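# Stack the black plate on the white plate

## Task

Set the black plate down lying flat on top of the white plate, with no part of it sticking out past the white plate's rim.

## Robot and tools

Robot: two arms, left_arm and right_arm, each ending in a five-finger hand (a left hand on left_arm, a right hand on right_arm, mirror images). A post stands on the floor behind the arms. Loose objects may get an occasional small shove from outside.

Frames. Scene frame: origin at table-top height, halfway between the nominal arm bases; +z up, +x away from the robot over the table, left_arm toward +y (camera left/right may not match). Actual bases: left_arm at (-0.029, +0.369, -0.001) m, quat_wxyz (+1.000, 0, 0, +0.030); right_arm at (+0.060, -0.303, -0.001) m, quat_wxyz (+1.000, 0, 0, +0.005). Each arm reports its hand pose, velocities and Hand target in its own base frame; fixed cameras and the table use the scene frame. Offsets you send are along the current Hand target's own axes.

Hand point: a spot 0.05 m in front of the palm and 0.15 m from the wrist face along the fingers. Its +z runs along straight fingers, +y comes out of the palm, +x crosses the palm away from the thumb on the right hand and toward the thumb on the left hand. Straight fingertips extend 0.06-0.07 m past the point along +z and lie 0.06 m toward -y. A wrist bracket on the little-finger side can strike things. With fingers level and palm down the wrist may sit up to 0.11 m below the point and meet the table first.

execute_actions(actions, cameras). actions is a list of actions; each action is a table of 1-15 rows, one row per 1/30 s step; fewer rows means the last row is held to step 15. Every row has 28 numbers in [-1, 1], both arms always included: left dx, dy, dz, rx, ry, rz, then left little, ring, middle, index, thumb_bend, thumb_turn, force_limit, speed; then the same 14 for the right arm. The six pose numbers are an offset (not a pose) from that arm's Hand target as it was when the action began; every row in the action counts from that same start, and the next action starts from the new Hand target, so repeating an offset keeps moving. Scale: 1.0 = 0.6 m or 180 degrees; rx, ry, rz form one rotation vector. All-zero pose numbers ask nothing new. Images are returned only with an empty actions list or when cameras names them (["all"] for all).

Hand numbers: fingers and thumb_bend -1 straight/open, +1 curled/closed; thumb_turn -1 beside the palm, +1 opposite the fingers. force_limit maps -1..+1 to about 0..10 N at the fingertip (0..15 N for both thumb motors). speed rises from nearly 0 at -1 to full at +0.48 and above (full travel 0.49 s); use -0.94 or lower for a soft grip. With the thumb turned in, the hand wraps objects 0.035-0.065 m thick; thumb tip with index pad can pinch light items up to about 0.08 m. Hand numbers never mean "unchanged": to keep a hand as is, resend the last eight numbers you actually sent it; if none yet, send hand_measured plus hand_force_limit and hand_speed. To squeeze harder, raise force_limit and send a target more closed than hand_measured; to loosen, send one more open.

move(target, speed, blend, stop_force, zero, blocking, cameras). target is one 28-number row or up to 15 rows; pose numbers are offsets from the Hand targets at the move's start, every row from that same start. Straight-line paths, all arms finishing together, capped at 10 s. speed: m/s, 0.002-3.6, default 0.25 (turn rate up to twice that in rad/s), one value or one per target. blend: corner rounding in m, default 0 (stop at each). stop_force: N, 3-120, shared by both arms; ends an arm's path when its wrist sensor feels that much push against the motion; best used slowly (about 0.005 m/s) and without turning; with it every row needs identical hand numbers and blocking=false is not allowed. zero (default true) re-zeroes before the move. blocking=false returns after about 0.5 s while the move goes on. The result adds a move: line with the ending (done, off_target, moving, held, fault) and limits (paced = pose clipped, held = steps withheld). A move is refused if a wrist would pass near its arm's first-joint axis; route around the base.

wait(seconds 0-3600) lets time pass; stop brakes a running move; zoom_image(camera, region [x0, y0, x1, y1] pixels, at most 504x504) enlarges part of the newest image of cam_high, cam_low, cam_left_wrist or cam_right_wrist (each 672x504); show_instructions shows reference pages; zero_wrist_force(arm) zeroes that wrist sensor; finished_scene(scene=1) ends the scene for good.

Results: end_effector_position (m), end_effector_quat_wxyz, velocities (m/s, rad/s), Hand target (your last clipped command), hand_measured, hand_stopped_by (moving, target, force, stalled, fault), hand_load_n (positive pushes a finger open; near 0 after a grip is lost), Wrist force/torque in the tool axes, joint torques, and sometimes step positions. The hand often stops short of Hand target; send the remaining distance as an offset. Commanded orientation is clipped to 32 degrees from the measured one per step.

Cautions: arms are stiff, so aiming even slightly past a hard contact can trigger a fault. A torque or a force near 150 N (plus or minus 25) stops the arm for 10 s; motors at 85 °C brake the arm for 30-60 s (warning at 70 °C). Avoid collisions between the arms, slams, fast hits on fixed things, drops of any height, releasing a moving part, and heavy finger loads. Anything that ends up off the table fails the task. The black plate must stay in place once the robot lets go.

Each tool is called after "Emit:" as name(argument=value, ...) on one line, values as JSON.

Reference images:

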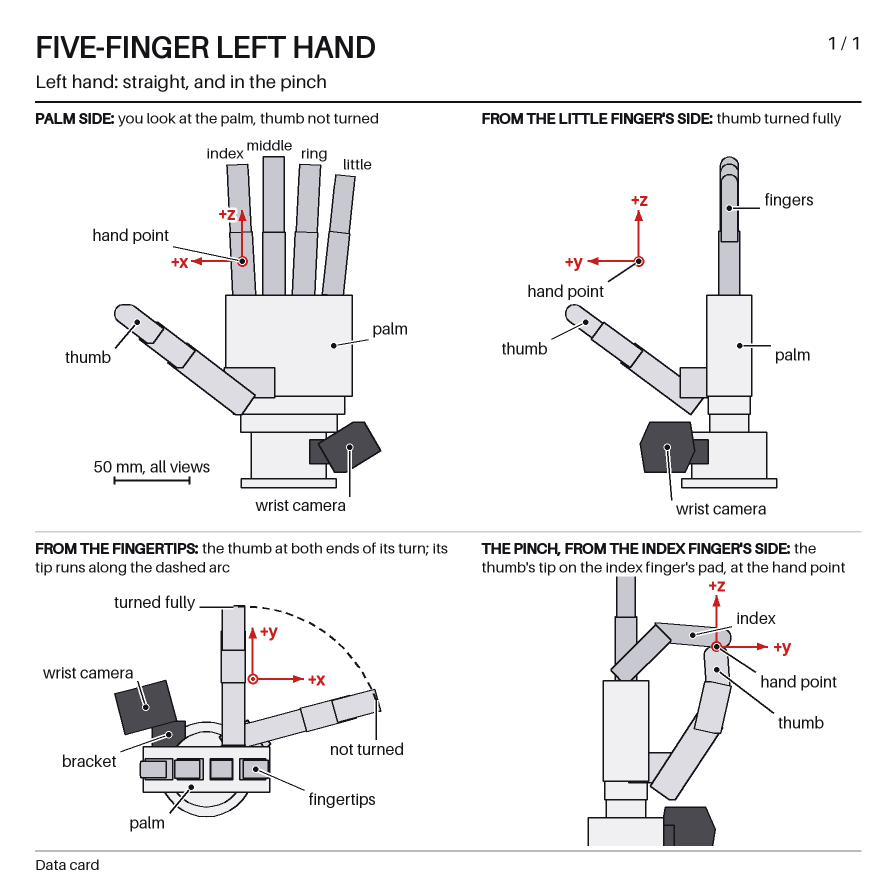

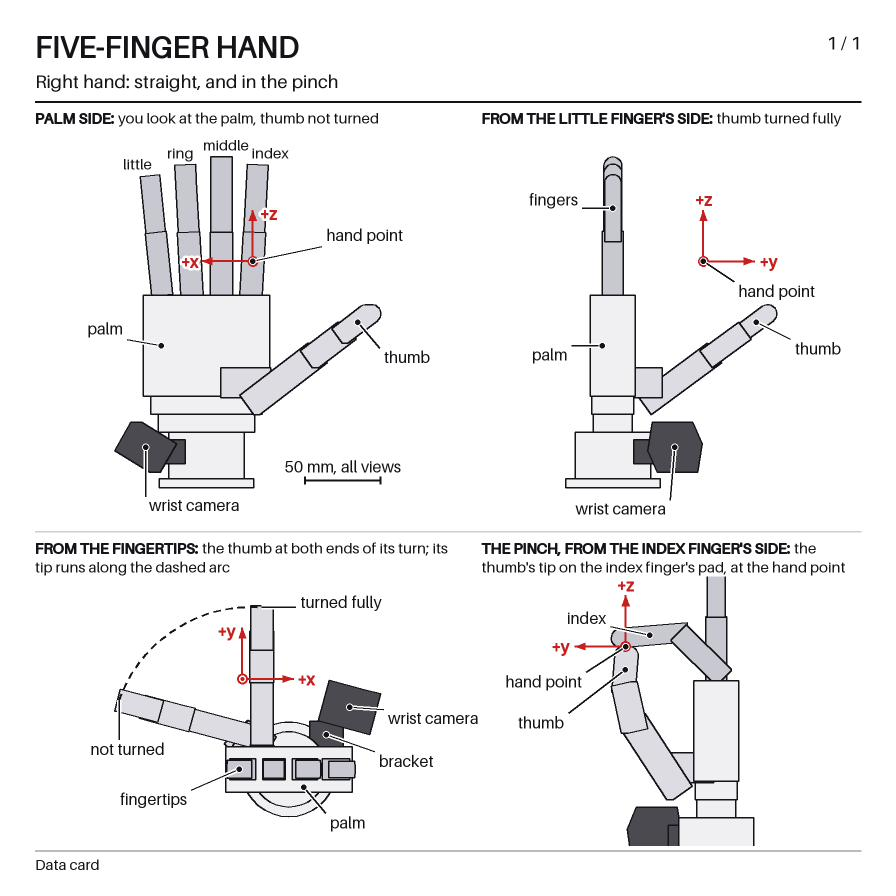

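## Session

Emit:
execute_actions(actions=[])

Scene clock: 0.00 s.
left_arm: end_effector_position=(+0.6405, -0.1183, +0.2421) hand_measured=(-1.000, -1.000, -1.000, -1.000, -1.000, -1.000) hand_load_n=(+0.0, +0.0, +0.0, +0.0, +0.0, +0.0) hand_stopped_by=(target, target, target, target, target, target) hand_force_limit=0.00 hand_speed=-0.80 end_effector_quat_wxyz=(+0.114, +0.404, +0.906, -0.054) | right_arm: end_effector_position=(+0.7727, +0.3796, +0.1817) hand_measured=(-1.000, -1.000, -1.000, -1.000, -1.000, -1.000) hand_load_n=(+0.0, +0.0, +0.0, +0.0, +0.0, +0.0) hand_stopped_by=(target, target, target, target, target, target) hand_force_limit=0.00 hand_speed=-0.80 end_effector_quat_wxyz=(+0.333, +0.346, +0.874, +0.069)
Joint positions: left_arm=[3.142 -2.297 -0.772 1.664 -1.38 -0.747] | right_arm=[0.398 -0.57 0.566 0.962 1.923 -0.533]
Joint velocities: within noise
Joint torques (N m): no reading
Wrist force (N): no reading
Wrist torque (N m): no reading
Wrist force, peak (N): no reading
Hand target: left_arm +0.6405, -0.1183, +0.2421; +0.114, +0.404, +0.906, -0.054 | right_arm +0.7727, +0.3796, +0.1817; +0.333, +0.346, +0.874, +0.069

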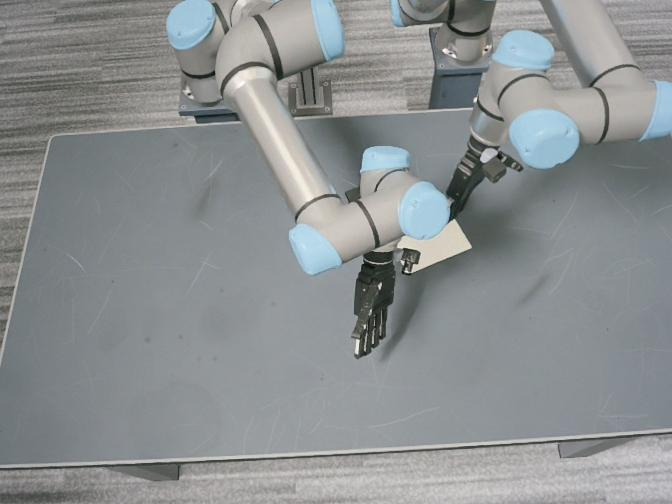

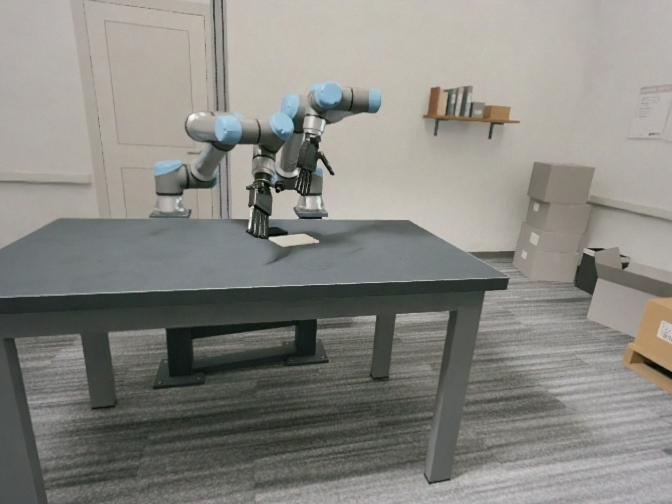

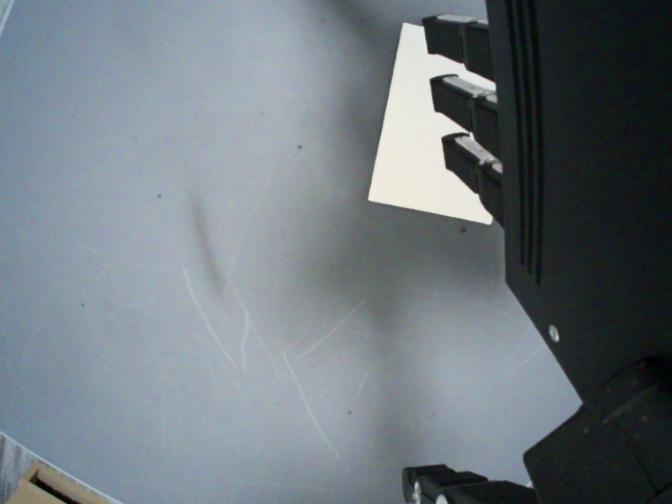

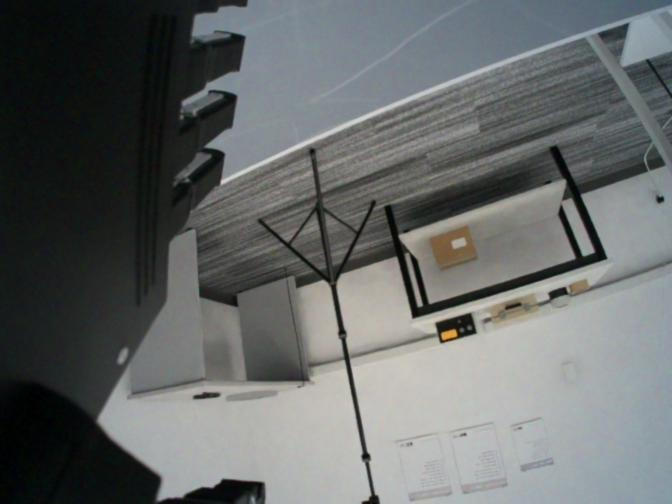

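Emit:
zoom_image(camera="cam_high", region=[300, 130, 520, 380])

Emit:
zoom_image(camera="cam_low", region=[210, 180, 360, 280])

Scaled by 2.016 from the camera's image (finer frame: 960x720).

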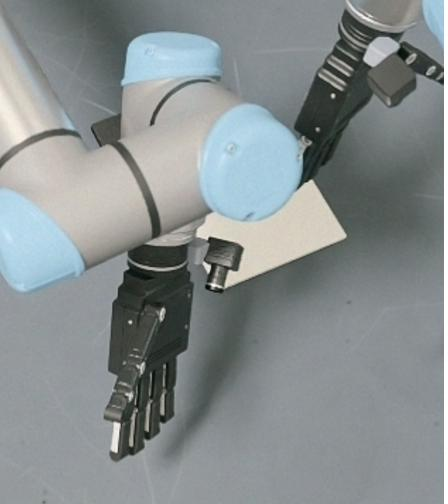

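Scaled by 3.360 from the camera's image (finer frame: 960x720).

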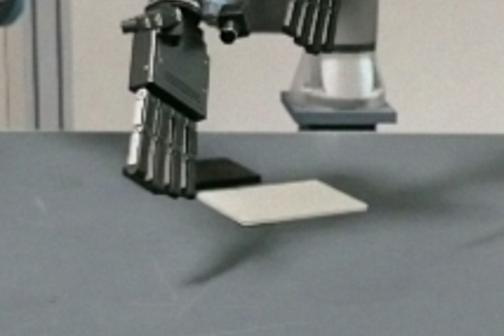

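Emit:
move(target=[0,0,0,0,0,0,-1,-1,-1,-1,-1,-1,0,-0.8,-0.325,-0.41,-0.178,0,0,0,-1,-1,-1,-1,-1,-1,0,-0.8], cameras=["cam_high","cam_low","cam_left_wrist","cam_right_wrist"])

Scene clock: 2.97 s.
left_arm: end_effector_position=(+0.6405, -0.1183, +0.2421) hand_measured=(-1.000, -1.000, -1.000, -1.000, -1.000, -1.000) hand_load_n=(+0.0, +0.0, +0.0, +0.0, +0.0, +0.0) hand_stopped_by=(target, target, target, target, target, target) hand_force_limit=0.00 hand_speed=-0.80 end_effector_quat_wxyz=(+0.114, +0.404, +0.906, -0.054) | right_arm: end_effector_position=(+0.6731, +0.0795, +0.2814) hand_measured=(-1.000, -1.000, -1.000, -1.000, -1.000, -1.000) hand_load_n=(+0.0, +0.0, +0.0, +0.0, +0.0, +0.0) hand_stopped_by=(target, target, target, target, target, target) hand_force_limit=0.00 hand_speed=-0.80 end_effector_quat_wxyz=(+0.333, +0.346, +0.874, +0.069)
Joint positions: left_arm=[3.142 -2.297 -0.772 1.664 -1.38 -0.747] | right_arm=[-0.113 -1.229 1.39 0.715 1.608 -0.944]
Joint torques (N m): left_arm=[0.06 52.54 19.24 -1.69 0.38 0.14] | right_arm=[-5.88 -40.83 -24.64 -0.89 -0.59 -1.27]
Wrist force (N): left_arm=[0.2 0.0 -0.2] | right_arm=[-0.2 0.1 -0.2]
Wrist torque (N m): left_arm=[0.01 -0.04 0.01] | right_arm=[0.05 0.07 0.00]
Wrist force, peak (N): left_arm=[0.3 0.4 -0.2] | right_arm=[1.7 1.6 0.9]
Hand target: left_arm +0.6405, -0.1183, +0.2421; +0.114, +0.404, +0.906, -0.054 | right_arm +0.6731, +0.0795, +0.2815; +0.333, +0.346, +0.874, +0.069
Off the commanded pose: left_arm 0.000 m, 0 deg | right_arm 0.000 m, 0 deg.
move: done
cam_right_wrist: T_world_to_cam=[[0.41357, 0.89264, 0.17934, -0.39143], [0.25799, -0.30379, 0.91715, -0.40689], [0.87316, -0.33303, -0.35592, -0.34348]] pos_world=[0.56676, 0.11141, 0.32112]

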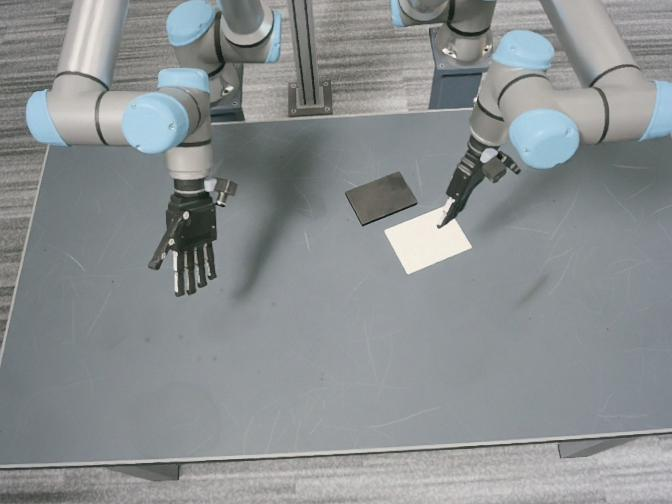

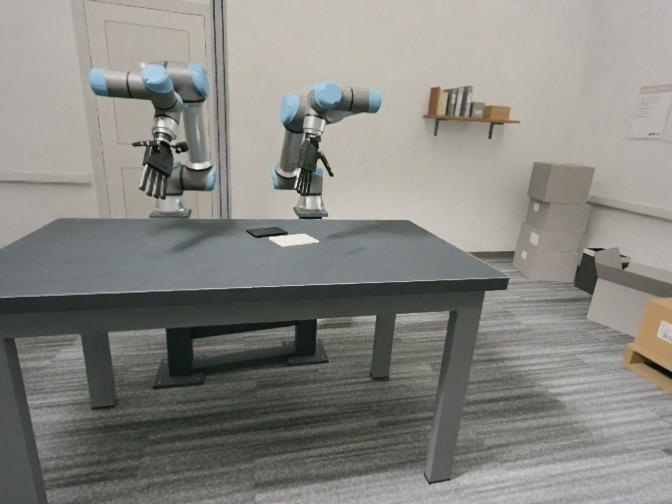

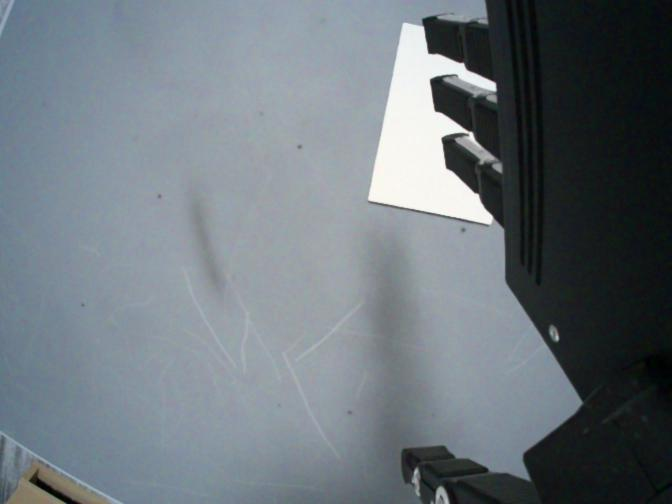

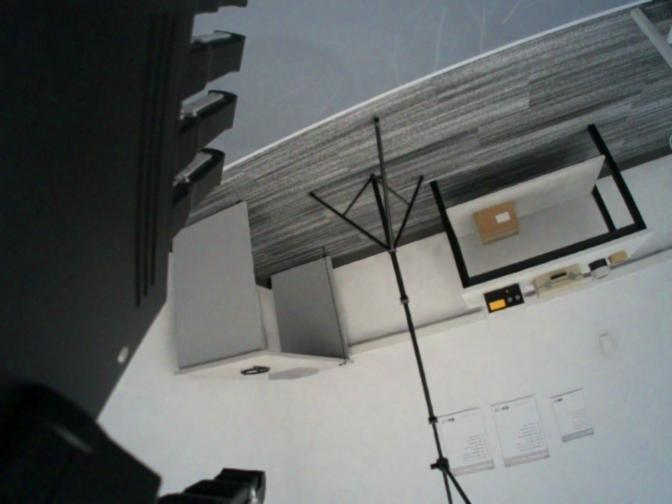

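Emit:
zoom_image(camera="cam_high", region=[320, 150, 500, 290])

Emit:
zoom_image(camera="cam_low", region=[230, 210, 340, 260])

Scaled by 2.800 from the camera's image (finer frame: 960x720).

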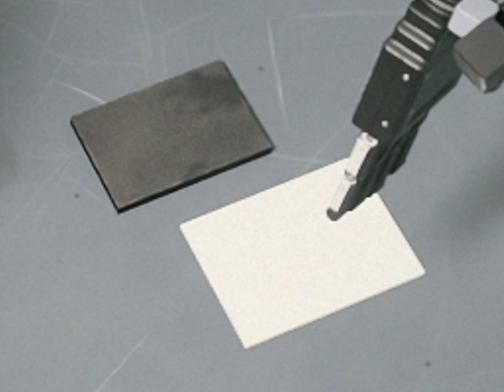

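Scaled by 4.582 from the camera's image (finer frame: 960x720).

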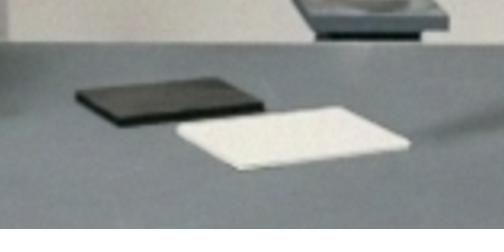

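Emit:
move(target=[0.1368,0.1598,-0.0488,0.3224,-0.2822,0.1913,-1,-1,-1,-1,-1,-1,0,-0.8,0,0,0,0,0,0,-1,-1,-1,-1,-1,-1,0,-0.8], cameras=["cam_high","cam_low","cam_left_wrist"], speed=0.3)

Scene clock: 13.60 s.
left_arm: end_effector_position=(+0.6541, +0.0104, +0.2495) hand_measured=(-1.000, -1.000, -1.000, -1.000, -1.000, -1.000) hand_load_n=(+0.0, +0.0, +0.0, +0.0, +0.0, +0.0) hand_stopped_by=(target, target, target, target, target, target) hand_force_limit=0.00 hand_speed=-0.80 end_effector_quat_wxyz=(+0.279, +0.578, +0.489, -0.590) end_effector_velocity=(+0.000, +0.000, +0.001) end_effector_angular_velocity=(-0.004, -0.001, +0.000) | right_arm: end_effector_position=(+0.6731, +0.0795, +0.2815) hand_measured=(-1.000, -1.000, -1.000, -1.000, -1.000, -1.000) hand_load_n=(+0.0, +0.0, +0.0, +0.5, +0.0, +0.0) hand_stopped_by=(target, target, target, target, target, target) hand_force_limit=0.00 hand_speed=-0.80 end_effector_quat_wxyz=(+0.333, +0.346, +0.874, +0.069)
Joint positions: left_arm=[3.66 -2.69 -0.749 0.479 -0.954 1.203] | right_arm=[-0.113 -1.229 1.39 0.715 1.608 -0.944]
Joint velocities: left_arm=[0 0 0 -0.004 0 0.005] | right_arm=[within noise]
Joint torques (N m): left_arm=[-8.71 56.93 14.37 -3.16 0.15 1.87] | right_arm=[-6.73 -41.11 -12.64 -0.69 -2.31 -1.58]
Wrist force (N): left_arm=[-0.7 0.6 -0.3] | right_arm=[-0.2 0.1 -0.1]
Wrist torque (N m): left_arm=[0.20 0.00 0.09] | right_arm=[0.05 0.06 0.06]
Wrist force, peak (N): left_arm=[-1.2 0.3 -0.4] | right_arm=[0.1 0.3 -0.2]
Hand target: left_arm +0.6541, +0.0103, +0.2495; +0.279, +0.578, +0.489, -0.590 | right_arm +0.6731, +0.0795, +0.2815; +0.333, +0.346, +0.874, +0.069
Off the commanded pose: left_arm 0.000 m, 0 deg | right_arm 0.000 m, 0 deg.
move: done
cam_left_wrist: T_world_to_cam=[[-0.88773, 0.46036, 0.00097, 0.57617], [0.28953, 0.55996, -0.77629, -0.003], [-0.35791, -0.68885, -0.63038, 0.51319]] pos_world=[0.69603, 0.08995, 0.32061]

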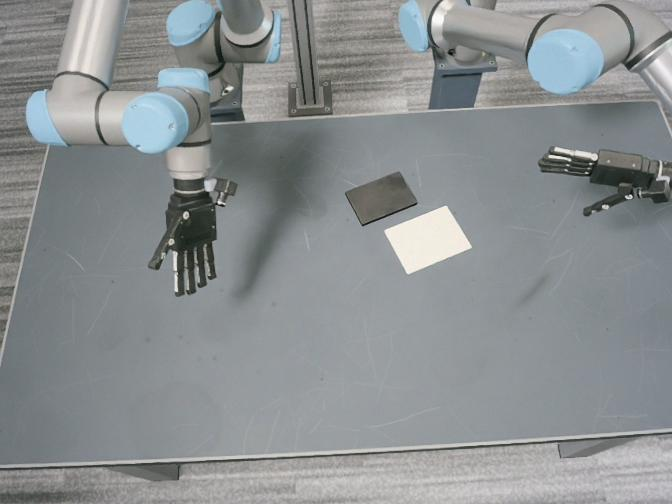

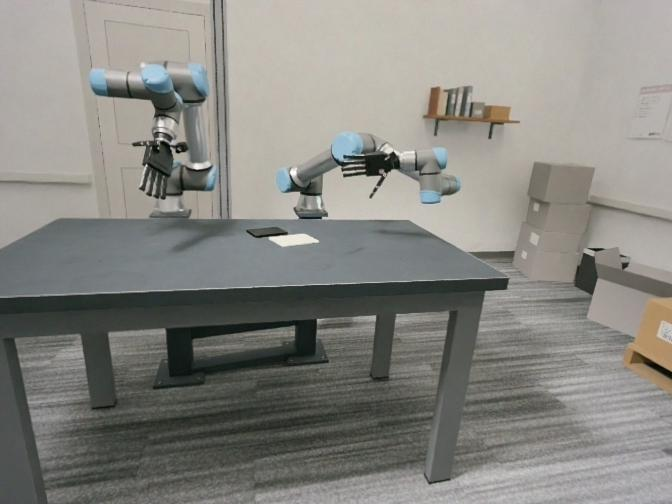

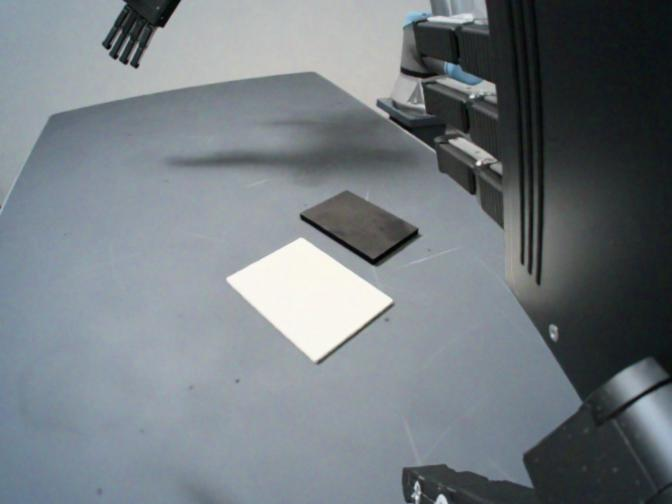

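Emit:
zoom_image(camera="cam_left_wrist", region=[220, 170, 440, 370])

Emit:
zoom_image(camera="cam_high", region=[335, 160, 485, 280])

Scaled by 2.291 from the camera's image (finer frame: 960x720).

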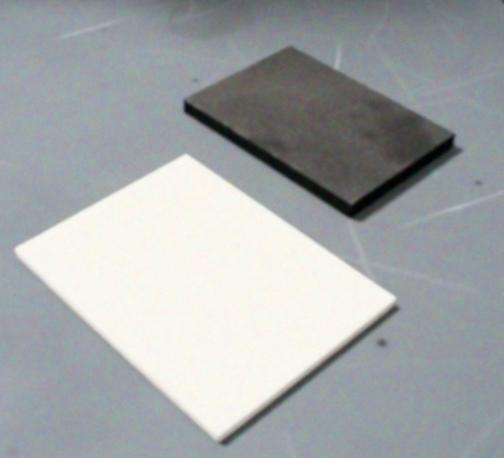

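Scaled by 3.360 from the camera's image (finer frame: 960x720).

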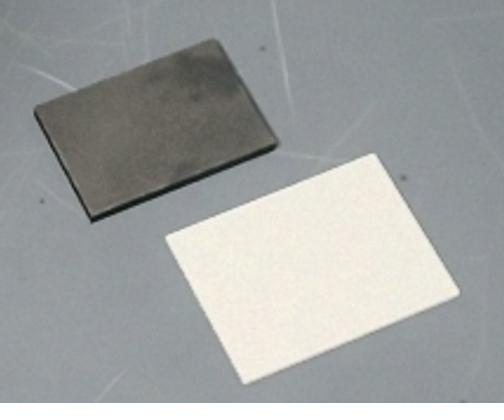

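Emit:
move(target=[0,0,0,0,0,0,-1,-1,-1,-1,-1,-1,0,-0.8,0.7707,0.057,-0.1608,-0.0955,-0.1412,-0.7853,-1,-1,-0.76,-0.76,-1,1,0,-0.5], cameras=["cam_high","cam_low","cam_left_wrist","cam_right_wrist"], speed=0.3)

Scene clock: 19.93 s.
left_arm: end_effector_position=(+0.6541, +0.0103, +0.2495) hand_measured=(-1.000, -1.000, -1.000, -1.000, -1.000, -1.000) hand_load_n=(+0.0, -0.5, +0.0, +0.0, +0.0, +0.0) hand_stopped_by=(target, target, target, target, target, target) hand_force_limit=0.00 hand_speed=-0.80 end_effector_quat_wxyz=(+0.279, +0.578, +0.489, -0.590) | right_arm: end_effector_position=(+0.3821, +0.4165, +0.1204) hand_measured=(-1.000, -1.000, -0.760, -0.760, -1.000, +1.000) hand_load_n=(+0.0, -0.5, +0.0, +0.0, +0.0, +0.0) hand_stopped_by=(target, target, target, target, target, target) hand_force_limit=0.00 hand_speed=-0.50 end_effector_quat_wxyz=(-0.351, +0.735, -0.524, +0.248)
Joint positions: left_arm=[3.659 -2.69 -0.749 0.479 -0.954 1.204] | right_arm=[0.614 -1.32 1.777 0.243 1.784 -2.961]
Joint torques (N m): left_arm=[-8.78 61.62 23.1 -0.42 -0.31 2.12] | right_arm=[3.98 -31.97 -5.18 -1.32 -2.13 -1.73]
Wrist force (N): left_arm=[-0.6 0.4 -0.2] | right_arm=[-0.1 1.9 0.0]
Wrist torque (N m): left_arm=[0.17 -0.02 0.07] | right_arm=[0.12 0.01 0.16]
Wrist force, peak (N): left_arm=[-1.2 0.5 0.0] | right_arm=[-1.0 2.3 -0.2]
Hand target: left_arm +0.6541, +0.0103, +0.2495; +0.279, +0.578, +0.489, -0.590 | right_arm +0.3821, +0.4165, +0.1203; -0.351, +0.735, -0.524, +0.248
Off the commanded pose: left_arm 0.000 m, 0 deg | right_arm 0.000 m, 0 deg.
move: done
cam_left_wrist: T_world_to_cam=[[-0.88762, 0.46057, 0.00088, 0.5761], [0.28963, 0.55966, -0.77646, -0.00299], [-0.35811, -0.68895, -0.63017, 0.51326]] pos_world=[0.69603, 0.08995, 0.32061]
cam_right_wrist: T_world_to_cam=[[-0.46971, -0.43804, -0.76648, 0.46259], [-0.78663, 0.60178, 0.13814, 0.03409], [0.40074, 0.66782, -0.62723, -0.23813]] pos_world=[0.33952, 0.34115, 0.20049]

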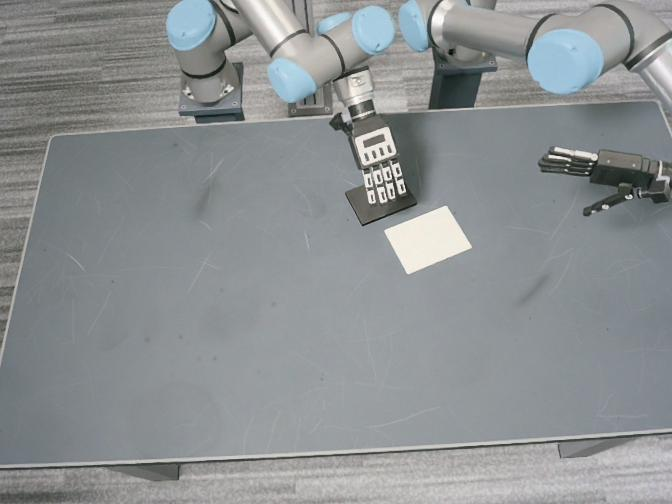

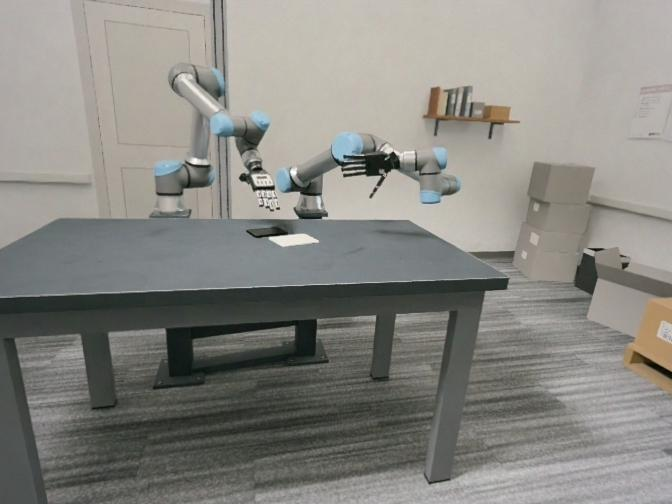

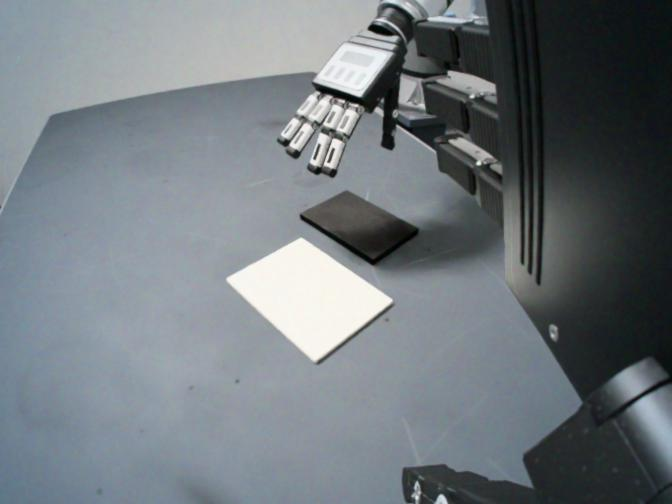

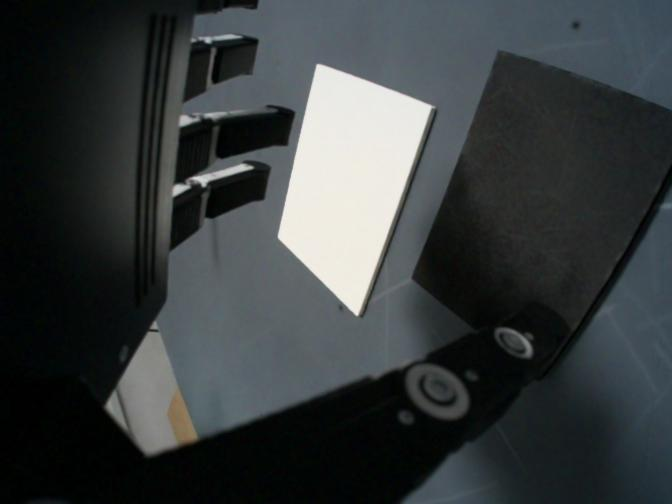

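Emit:
zoom_image(camera="cam_left_wrist", region=[250, 70, 450, 280])

Emit:
zoom_image(camera="cam_high", region=[310, 110, 460, 260])

Scaled by 2.400 from the camera's image (finer frame: 960x720).

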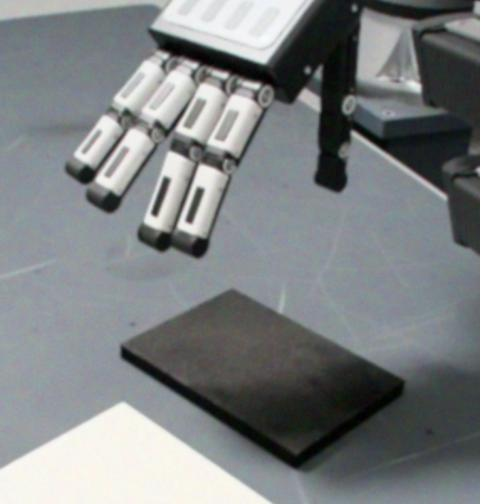

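Scaled by 3.360 from the camera's image (finer frame: 960x720).

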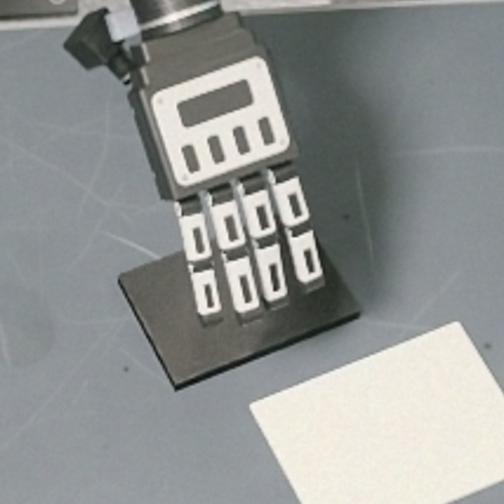

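Emit:
move(target=[0,0,0,0,0,0,-1,-1,-1,-1,-1,-1,0,-0.8,0,0.1097,0.0767,0,0,0,-1,-1,-0.76,-0.76,-1,1,0,-0.5], cameras=["cam_high","cam_left_wrist","cam_right_wrist"], speed=0.1)

Emit:
zoom_image(camera="cam_left_wrist", region=[270, 130, 450, 280])

Emit:
zoom_image(camera="cam_high", region=[310, 110, 460, 260])

Scene clock: 23.03 s.
left_arm: end_effector_position=(+0.6541, +0.0103, +0.2495) hand_measured=(-1.000, -1.000, -1.000, -1.000, -1.000, -1.000) hand_load_n=(+0.0, +0.0, +0.0, +0.0, +0.0, +0.0) hand_stopped_by=(target, target, target, target, target, target) hand_force_limit=0.00 hand_speed=-0.80 end_effector_quat_wxyz=(+0.279, +0.578, +0.489, -0.590) | right_arm: end_effector_position=(+0.3765, +0.4148, +0.0402) hand_measured=(-1.000, -1.000, -0.760, -0.760, -1.000, +1.000) hand_load_n=(+0.0, -0.5, +0.0, +0.0, +0.0, +0.0) hand_stopped_by=(target, target, target, target, target, target) hand_force_limit=0.00 hand_speed=-0.50 end_effector_quat_wxyz=(-0.351, +0.735, -0.524, +0.248)
Joint positions: left_arm=[3.659 -2.69 -0.749 0.479 -0.954 1.204] | right_arm=[0.618 -1.226 1.89 0.037 1.788 -2.958]
Joint torques (N m): left_arm=[-6.61 65.48 23.8 -0.21 0.22 2.2] | right_arm=[0.12 -30.54 -26.54 -0.74 0.63 0.07]
Wrist force (N): left_arm=[-0.8 0.6 0.1] | right_arm=[0.1 1.6 -0.2]
Wrist torque (N m): left_arm=[0.19 0.02 0.06] | right_arm=[0.10 0.01 0.15]
Wrist force, peak (N): left_arm=[-1.3 0.5 -0.1] | right_arm=[0.2 2.4 0.3]
Hand target: left_arm +0.6541, +0.0103, +0.2495; +0.279, +0.578, +0.489, -0.590 | right_arm +0.3766, +0.4149, +0.0402; -0.351, +0.735, -0.524, +0.248
Off the commanded pose: left_arm 0.000 m, 0 deg | right_arm 0.000 m, 0 deg.
move: done
cam_left_wrist: T_world_to_cam=[[-0.88762, 0.46057, 0.00088, 0.5761], [0.28963, 0.55966, -0.77646, -0.00299], [-0.35811, -0.68895, -0.63017, 0.51326]] pos_world=[0.69603, 0.08995, 0.32061]
cam_right_wrist: T_world_to_cam=[[-0.46977, -0.4384, -0.76624, 0.39798], [-0.78674, 0.60163, 0.13813, 0.0418], [0.40044, 0.66772, -0.62753, -0.28489]] pos_world=[0.33392, 0.33955, 0.12039]

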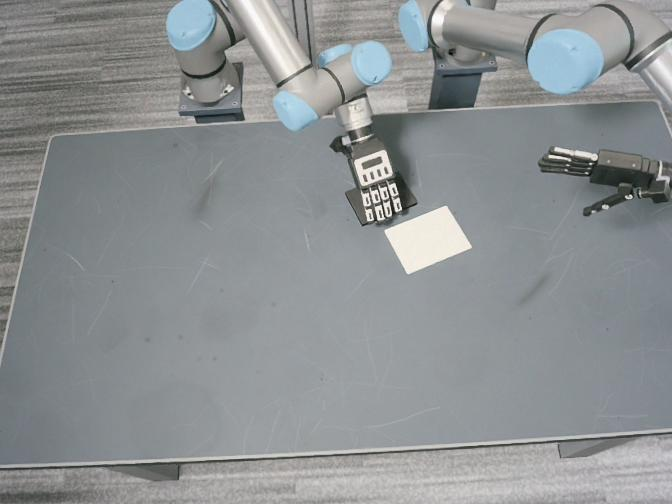

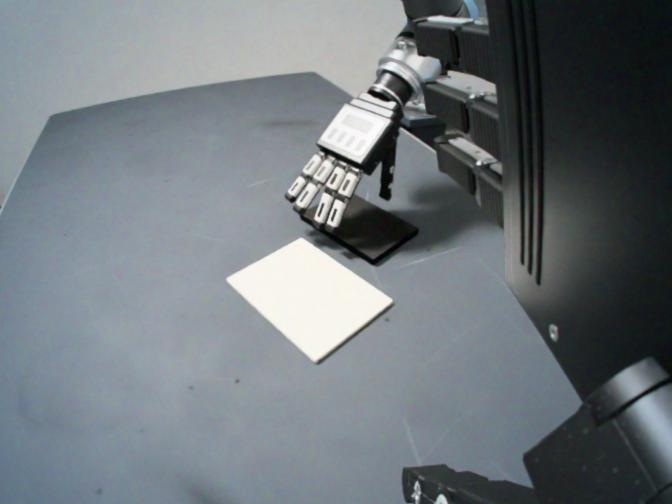

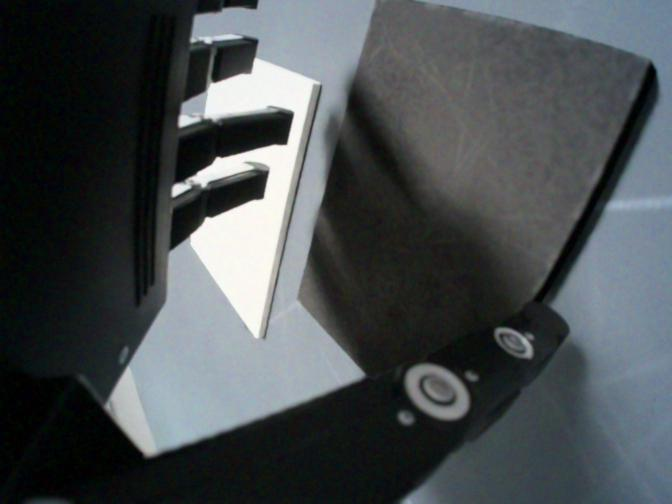

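Scaled by 2.800 from the camera's image (finer frame: 960x720).

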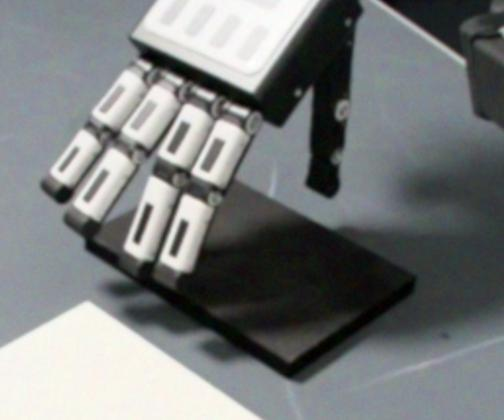

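Scaled by 3.360 from the camera's image (finer frame: 960x720).

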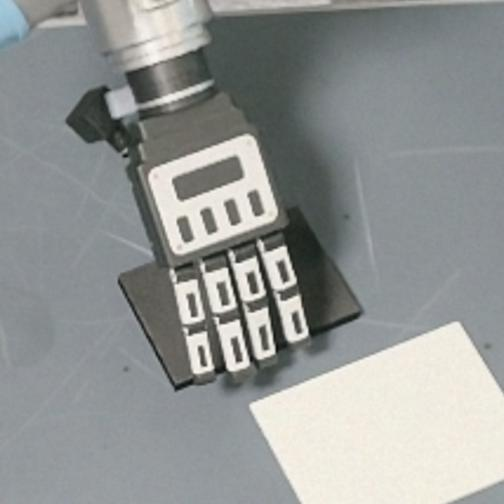

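Emit:
move(target=[0,0,0,0,0,0,-1,-1,-1,-1,-1,-1,0,-0.8,0,0.0181,0.0147,0,0,0,-1,-1,-0.76,-0.76,-1,1,0,-0.5], speed=0.05)

Emit:
move(target=[0,0,0,0,0,0,-1,-1,-1,-1,-1,-1,0,-0.8,0,0.013,0.0105,0,0,0,-1,-1,-0.76,-0.76,-1,1,0,-0.5], speed=0.002, stop_force=3, cameras=["cam_high","cam_left_wrist","cam_right_wrist"])

Scene clock: 24.87 s.
left_arm: end_effector_position=(+0.6541, +0.0103, +0.2495) hand_measured=(-1.000, -1.000, -1.000, -1.000, -1.000, -1.000) hand_load_n=(+0.0, +0.0, +0.0, +0.0, +0.0, +0.0) hand_stopped_by=(target, target, target, target, target, target) hand_force_limit=0.00 hand_speed=-0.80 end_effector_quat_wxyz=(+0.279, +0.578, +0.489, -0.590) | right_arm: end_effector_position=(+0.3765, +0.4148, +0.0261) hand_measured=(-1.000, -1.000, -0.760, -0.760, -1.000, +1.000) hand_load_n=(+0.0, +0.0, +0.0, +0.0, +0.0, +0.0) hand_stopped_by=(target, target, target, target, target, target) hand_force_limit=0.00 hand_speed=-0.50 end_effector_quat_wxyz=(-0.351, +0.735, -0.524, +0.248)
Joint positions: left_arm=[3.659 -2.69 -0.749 0.479 -0.954 1.204] | right_arm=[0.618 -1.203 1.903 0.002 1.788 -2.958]
Joint torques (N m): left_arm=[-7.24 68.55 24.67 -0.27 0.7 1.91] | right_arm=[6.06 -38.51 -28.42 2.64 1.29 1.08]
Wrist force (N): left_arm=[-0.4 0.4 0.0] | right_arm=[0.2 1.5 -0.4]
Wrist torque (N m): left_arm=[0.15 -0.05 0.09] | right_arm=[0.10 0.01 0.15]
Wrist force, peak (N): left_arm=[-1.0 0.8 0.0] | right_arm=[0.2 2.0 0.4]
Hand target: left_arm +0.6541, +0.0103, +0.2495; +0.279, +0.578, +0.489, -0.590 | right_arm +0.3766, +0.4149, +0.0262; -0.351, +0.735, -0.524, +0.248
Off the commanded pose: left_arm 0.000 m, 0 deg | right_arm 0.000 m, 0 deg.
move: done

Scene clock: 29.40 s.
left_arm: end_effector_position=(+0.6541, +0.0103, +0.2495) hand_measured=(-1.000, -1.000, -1.000, -1.000, -1.000, -1.000) hand_load_n=(+0.0, +0.0, +0.0, +0.0, +0.0, +0.0) hand_stopped_by=(target, target, target, target, target, target) hand_force_limit=0.00 hand_speed=-0.80 end_effector_quat_wxyz=(+0.279, +0.578, +0.489, -0.590) | right_arm: end_effector_position=(+0.3765, +0.4149, +0.0183) hand_measured=(-1.000, -1.000, -0.760, -0.760, -1.000, +1.000) hand_load_n=(+0.0, +0.0, +0.0, +0.0, +0.0, +0.5) hand_stopped_by=(target, target, target, target, target, target) hand_force_limit=0.00 hand_speed=-0.50 end_effector_quat_wxyz=(-0.351, +0.735, -0.524, +0.248)
Joint positions: left_arm=[3.659 -2.69 -0.749 0.479 -0.954 1.204] | right_arm=[0.619 -1.191 1.91 -0.018 1.788 -2.958]
Joint torques (N m): left_arm=[-4.22 68.63 22.47 -0.38 1.28 2] | right_arm=[6.71 -36.8 -11.37 2.72 1.93 1.25]
Wrist force (N): left_arm=[-0.6 0.7 -0.1] | right_arm=[-0.3 -2.2 -2.9]
Wrist torque (N m): left_arm=[0.21 -0.01 0.07] | right_arm=[-0.21 0.10 0.10]
Wrist force, peak (N): left_arm=[-1.1 0.7 0.3] | right_arm=[-0.4 -2.1 -3.2]
Hand target: left_arm +0.6541, +0.0103, +0.2495; +0.279, +0.578, +0.489, -0.590 | right_arm +0.3766, +0.4150, +0.0184; -0.351, +0.735, -0.524, +0.248 (not the last commanded pose)
Off the commanded pose: left_arm 0.000 m, 0 deg | right_arm 0.002 m, 0 deg.
move: contact (right_arm)
cam_left_wrist: T_world_to_cam=[[-0.88762, 0.46057, 0.00088, 0.5761], [0.28963, 0.55966, -0.77646, -0.00299], [-0.35811, -0.68895, -0.63017, 0.51326]] pos_world=[0.69603, 0.08995, 0.32061]
cam_right_wrist: T_world_to_cam=[[-0.46969, -0.43834, -0.76632, 0.38116], [-0.78679, 0.60156, 0.13814, 0.04487], [0.40044, 0.66782, -0.62743, -0.29867]] pos_world=[0.33392, 0.33955, 0.09849]

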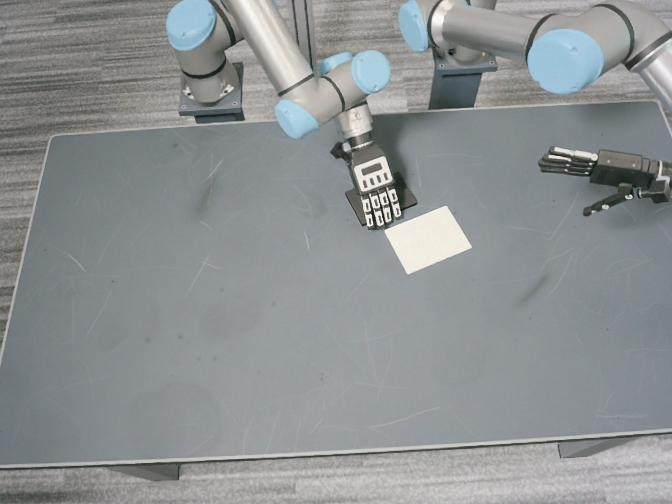

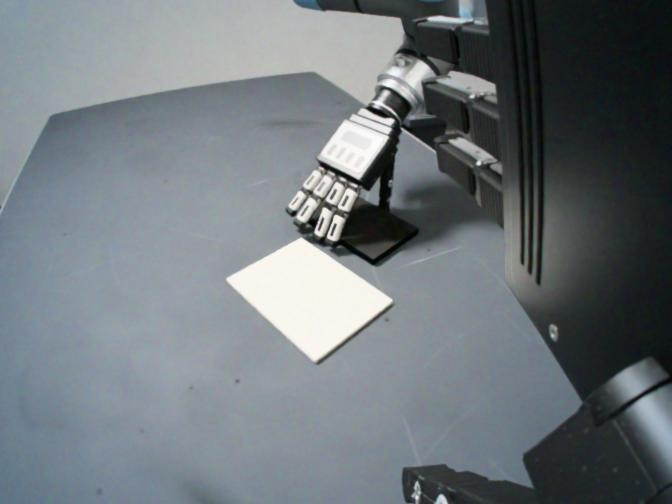

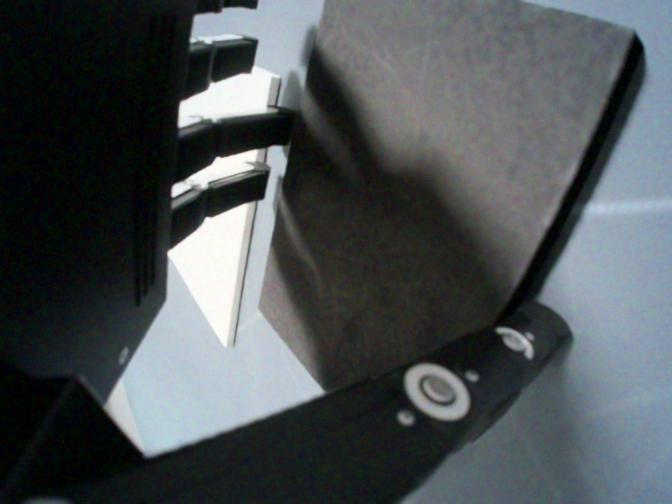

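Emit:
zoom_image(camera="cam_right_wrist", region=[380, 200, 640, 400])

Emit:
zoom_image(camera="cam_left_wrist", region=[280, 160, 430, 280])

Scaled by 1.938 from the camera's image (finer frame: 960x720).

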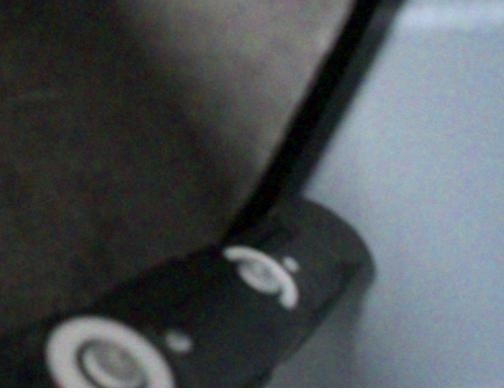

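Scaled by 3.360 from the camera's image (finer frame: 960x720).

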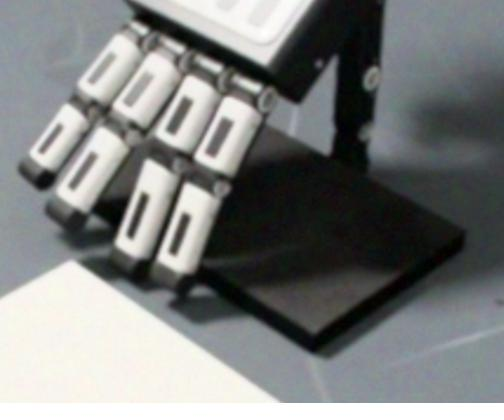

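Emit:
move(target=[[0,0,0,0,0,0,-1,-1,-1,-1,-1,-1,0,-0.8,0,-0.0013,-0.00105,0,0,0,-1,-1,-1,-0.76,-1,1,0,-0.5],[0,0,0,0,0,0,-1,-1,-1,-1,-1,-1,0,-0.8,0,-0.00623,0.00503,0,0,0,-1,-1,-1,-0.76,-1,1,0,-0.5]], speed=0.01, cameras=["cam_left_wrist","cam_right_wrist"])

Emit:
zoom_image(camera="cam_right_wrist", region=[380, 200, 640, 400])

Scene clock: 32.50 s.
left_arm: end_effector_position=(+0.6541, +0.0103, +0.2495) hand_measured=(-1.000, -1.000, -1.000, -1.000, -1.000, -1.000) hand_load_n=(+0.0, +0.0, +0.0, +0.0, +0.0, +0.0) hand_stopped_by=(target, target, target, target, target, target) hand_force_limit=0.00 hand_speed=-0.80 end_effector_quat_wxyz=(+0.279, +0.578, +0.489, -0.590) | right_arm: end_effector_position=(+0.3811, +0.4165, +0.0194) hand_measured=(-1.000, -1.000, -1.000, -0.760, -1.000, +1.000) hand_load_n=(+0.0, +0.0, +0.0, +0.0, +0.0, +0.0) hand_stopped_by=(target, target, target, target, target, target) hand_force_limit=0.00 hand_speed=-0.50 end_effector_quat_wxyz=(-0.351, +0.735, -0.524, +0.248)
Joint positions: left_arm=[3.659 -2.69 -0.749 0.479 -0.954 1.204] | right_arm=[0.615 -1.185 1.897 -0.012 1.785 -2.96]
Joint torques (N m): left_arm=[-3.81 68 24.58 -0.32 1.61 1.81] | right_arm=[-1.64 -35.09 -13.7 1.84 -1.38 -1.22]
Wrist force (N): left_arm=[-1.0 0.5 -0.1] | right_arm=[0.0 1.5 -0.2]
Wrist torque (N m): left_arm=[0.17 0.04 0.05] | right_arm=[0.09 0.03 0.33]
Wrist force, peak (N): left_arm=[-0.9 1.0 0.2] | right_arm=[-0.2 -2.1 -2.8]
Hand target: left_arm +0.6541, +0.0103, +0.2495; +0.279, +0.578, +0.489, -0.590 | right_arm +0.3810, +0.4165, +0.0194; -0.351, +0.735, -0.524, +0.248
Off the commanded pose: left_arm 0.000 m, 0 deg | right_arm 0.000 m, 0 deg.
move: done
cam_left_wrist: T_world_to_cam=[[-0.88762, 0.46057, 0.00088, 0.5761], [0.28963, 0.55966, -0.77646, -0.00299], [-0.35811, -0.68895, -0.63017, 0.51326]] pos_world=[0.69603, 0.08995, 0.32061]
cam_right_wrist: T_world_to_cam=[[-0.46958, -0.43831, -0.76641, 0.38474], [-0.7868, 0.60157, 0.13804, 0.04739], [0.40054, 0.66783, -0.62735, -0.30101]] pos_world=[0.33852, 0.34115, 0.09949]

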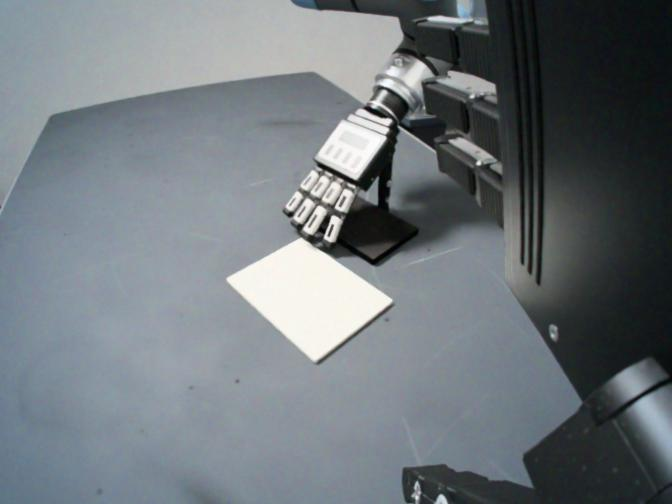

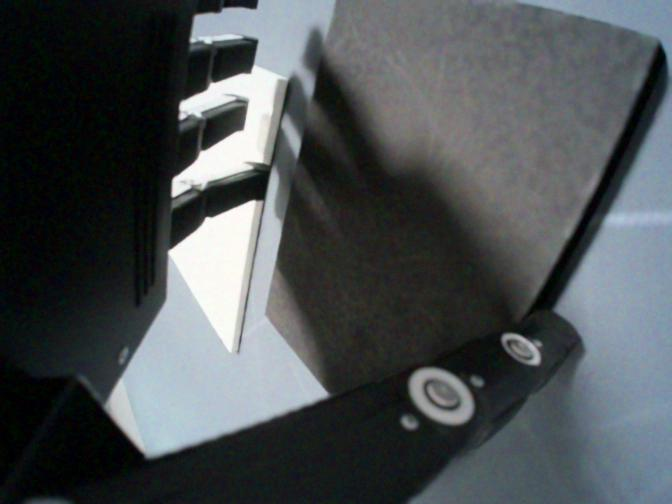

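Scaled by 1.938 from the camera's image (finer frame: 960x720).

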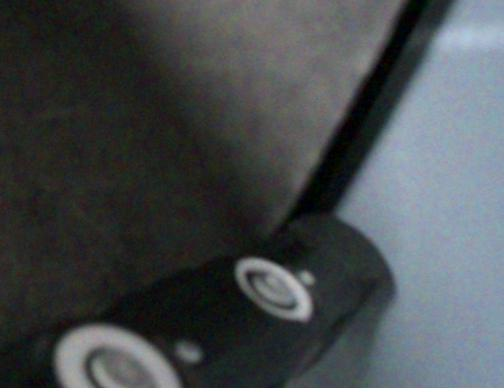

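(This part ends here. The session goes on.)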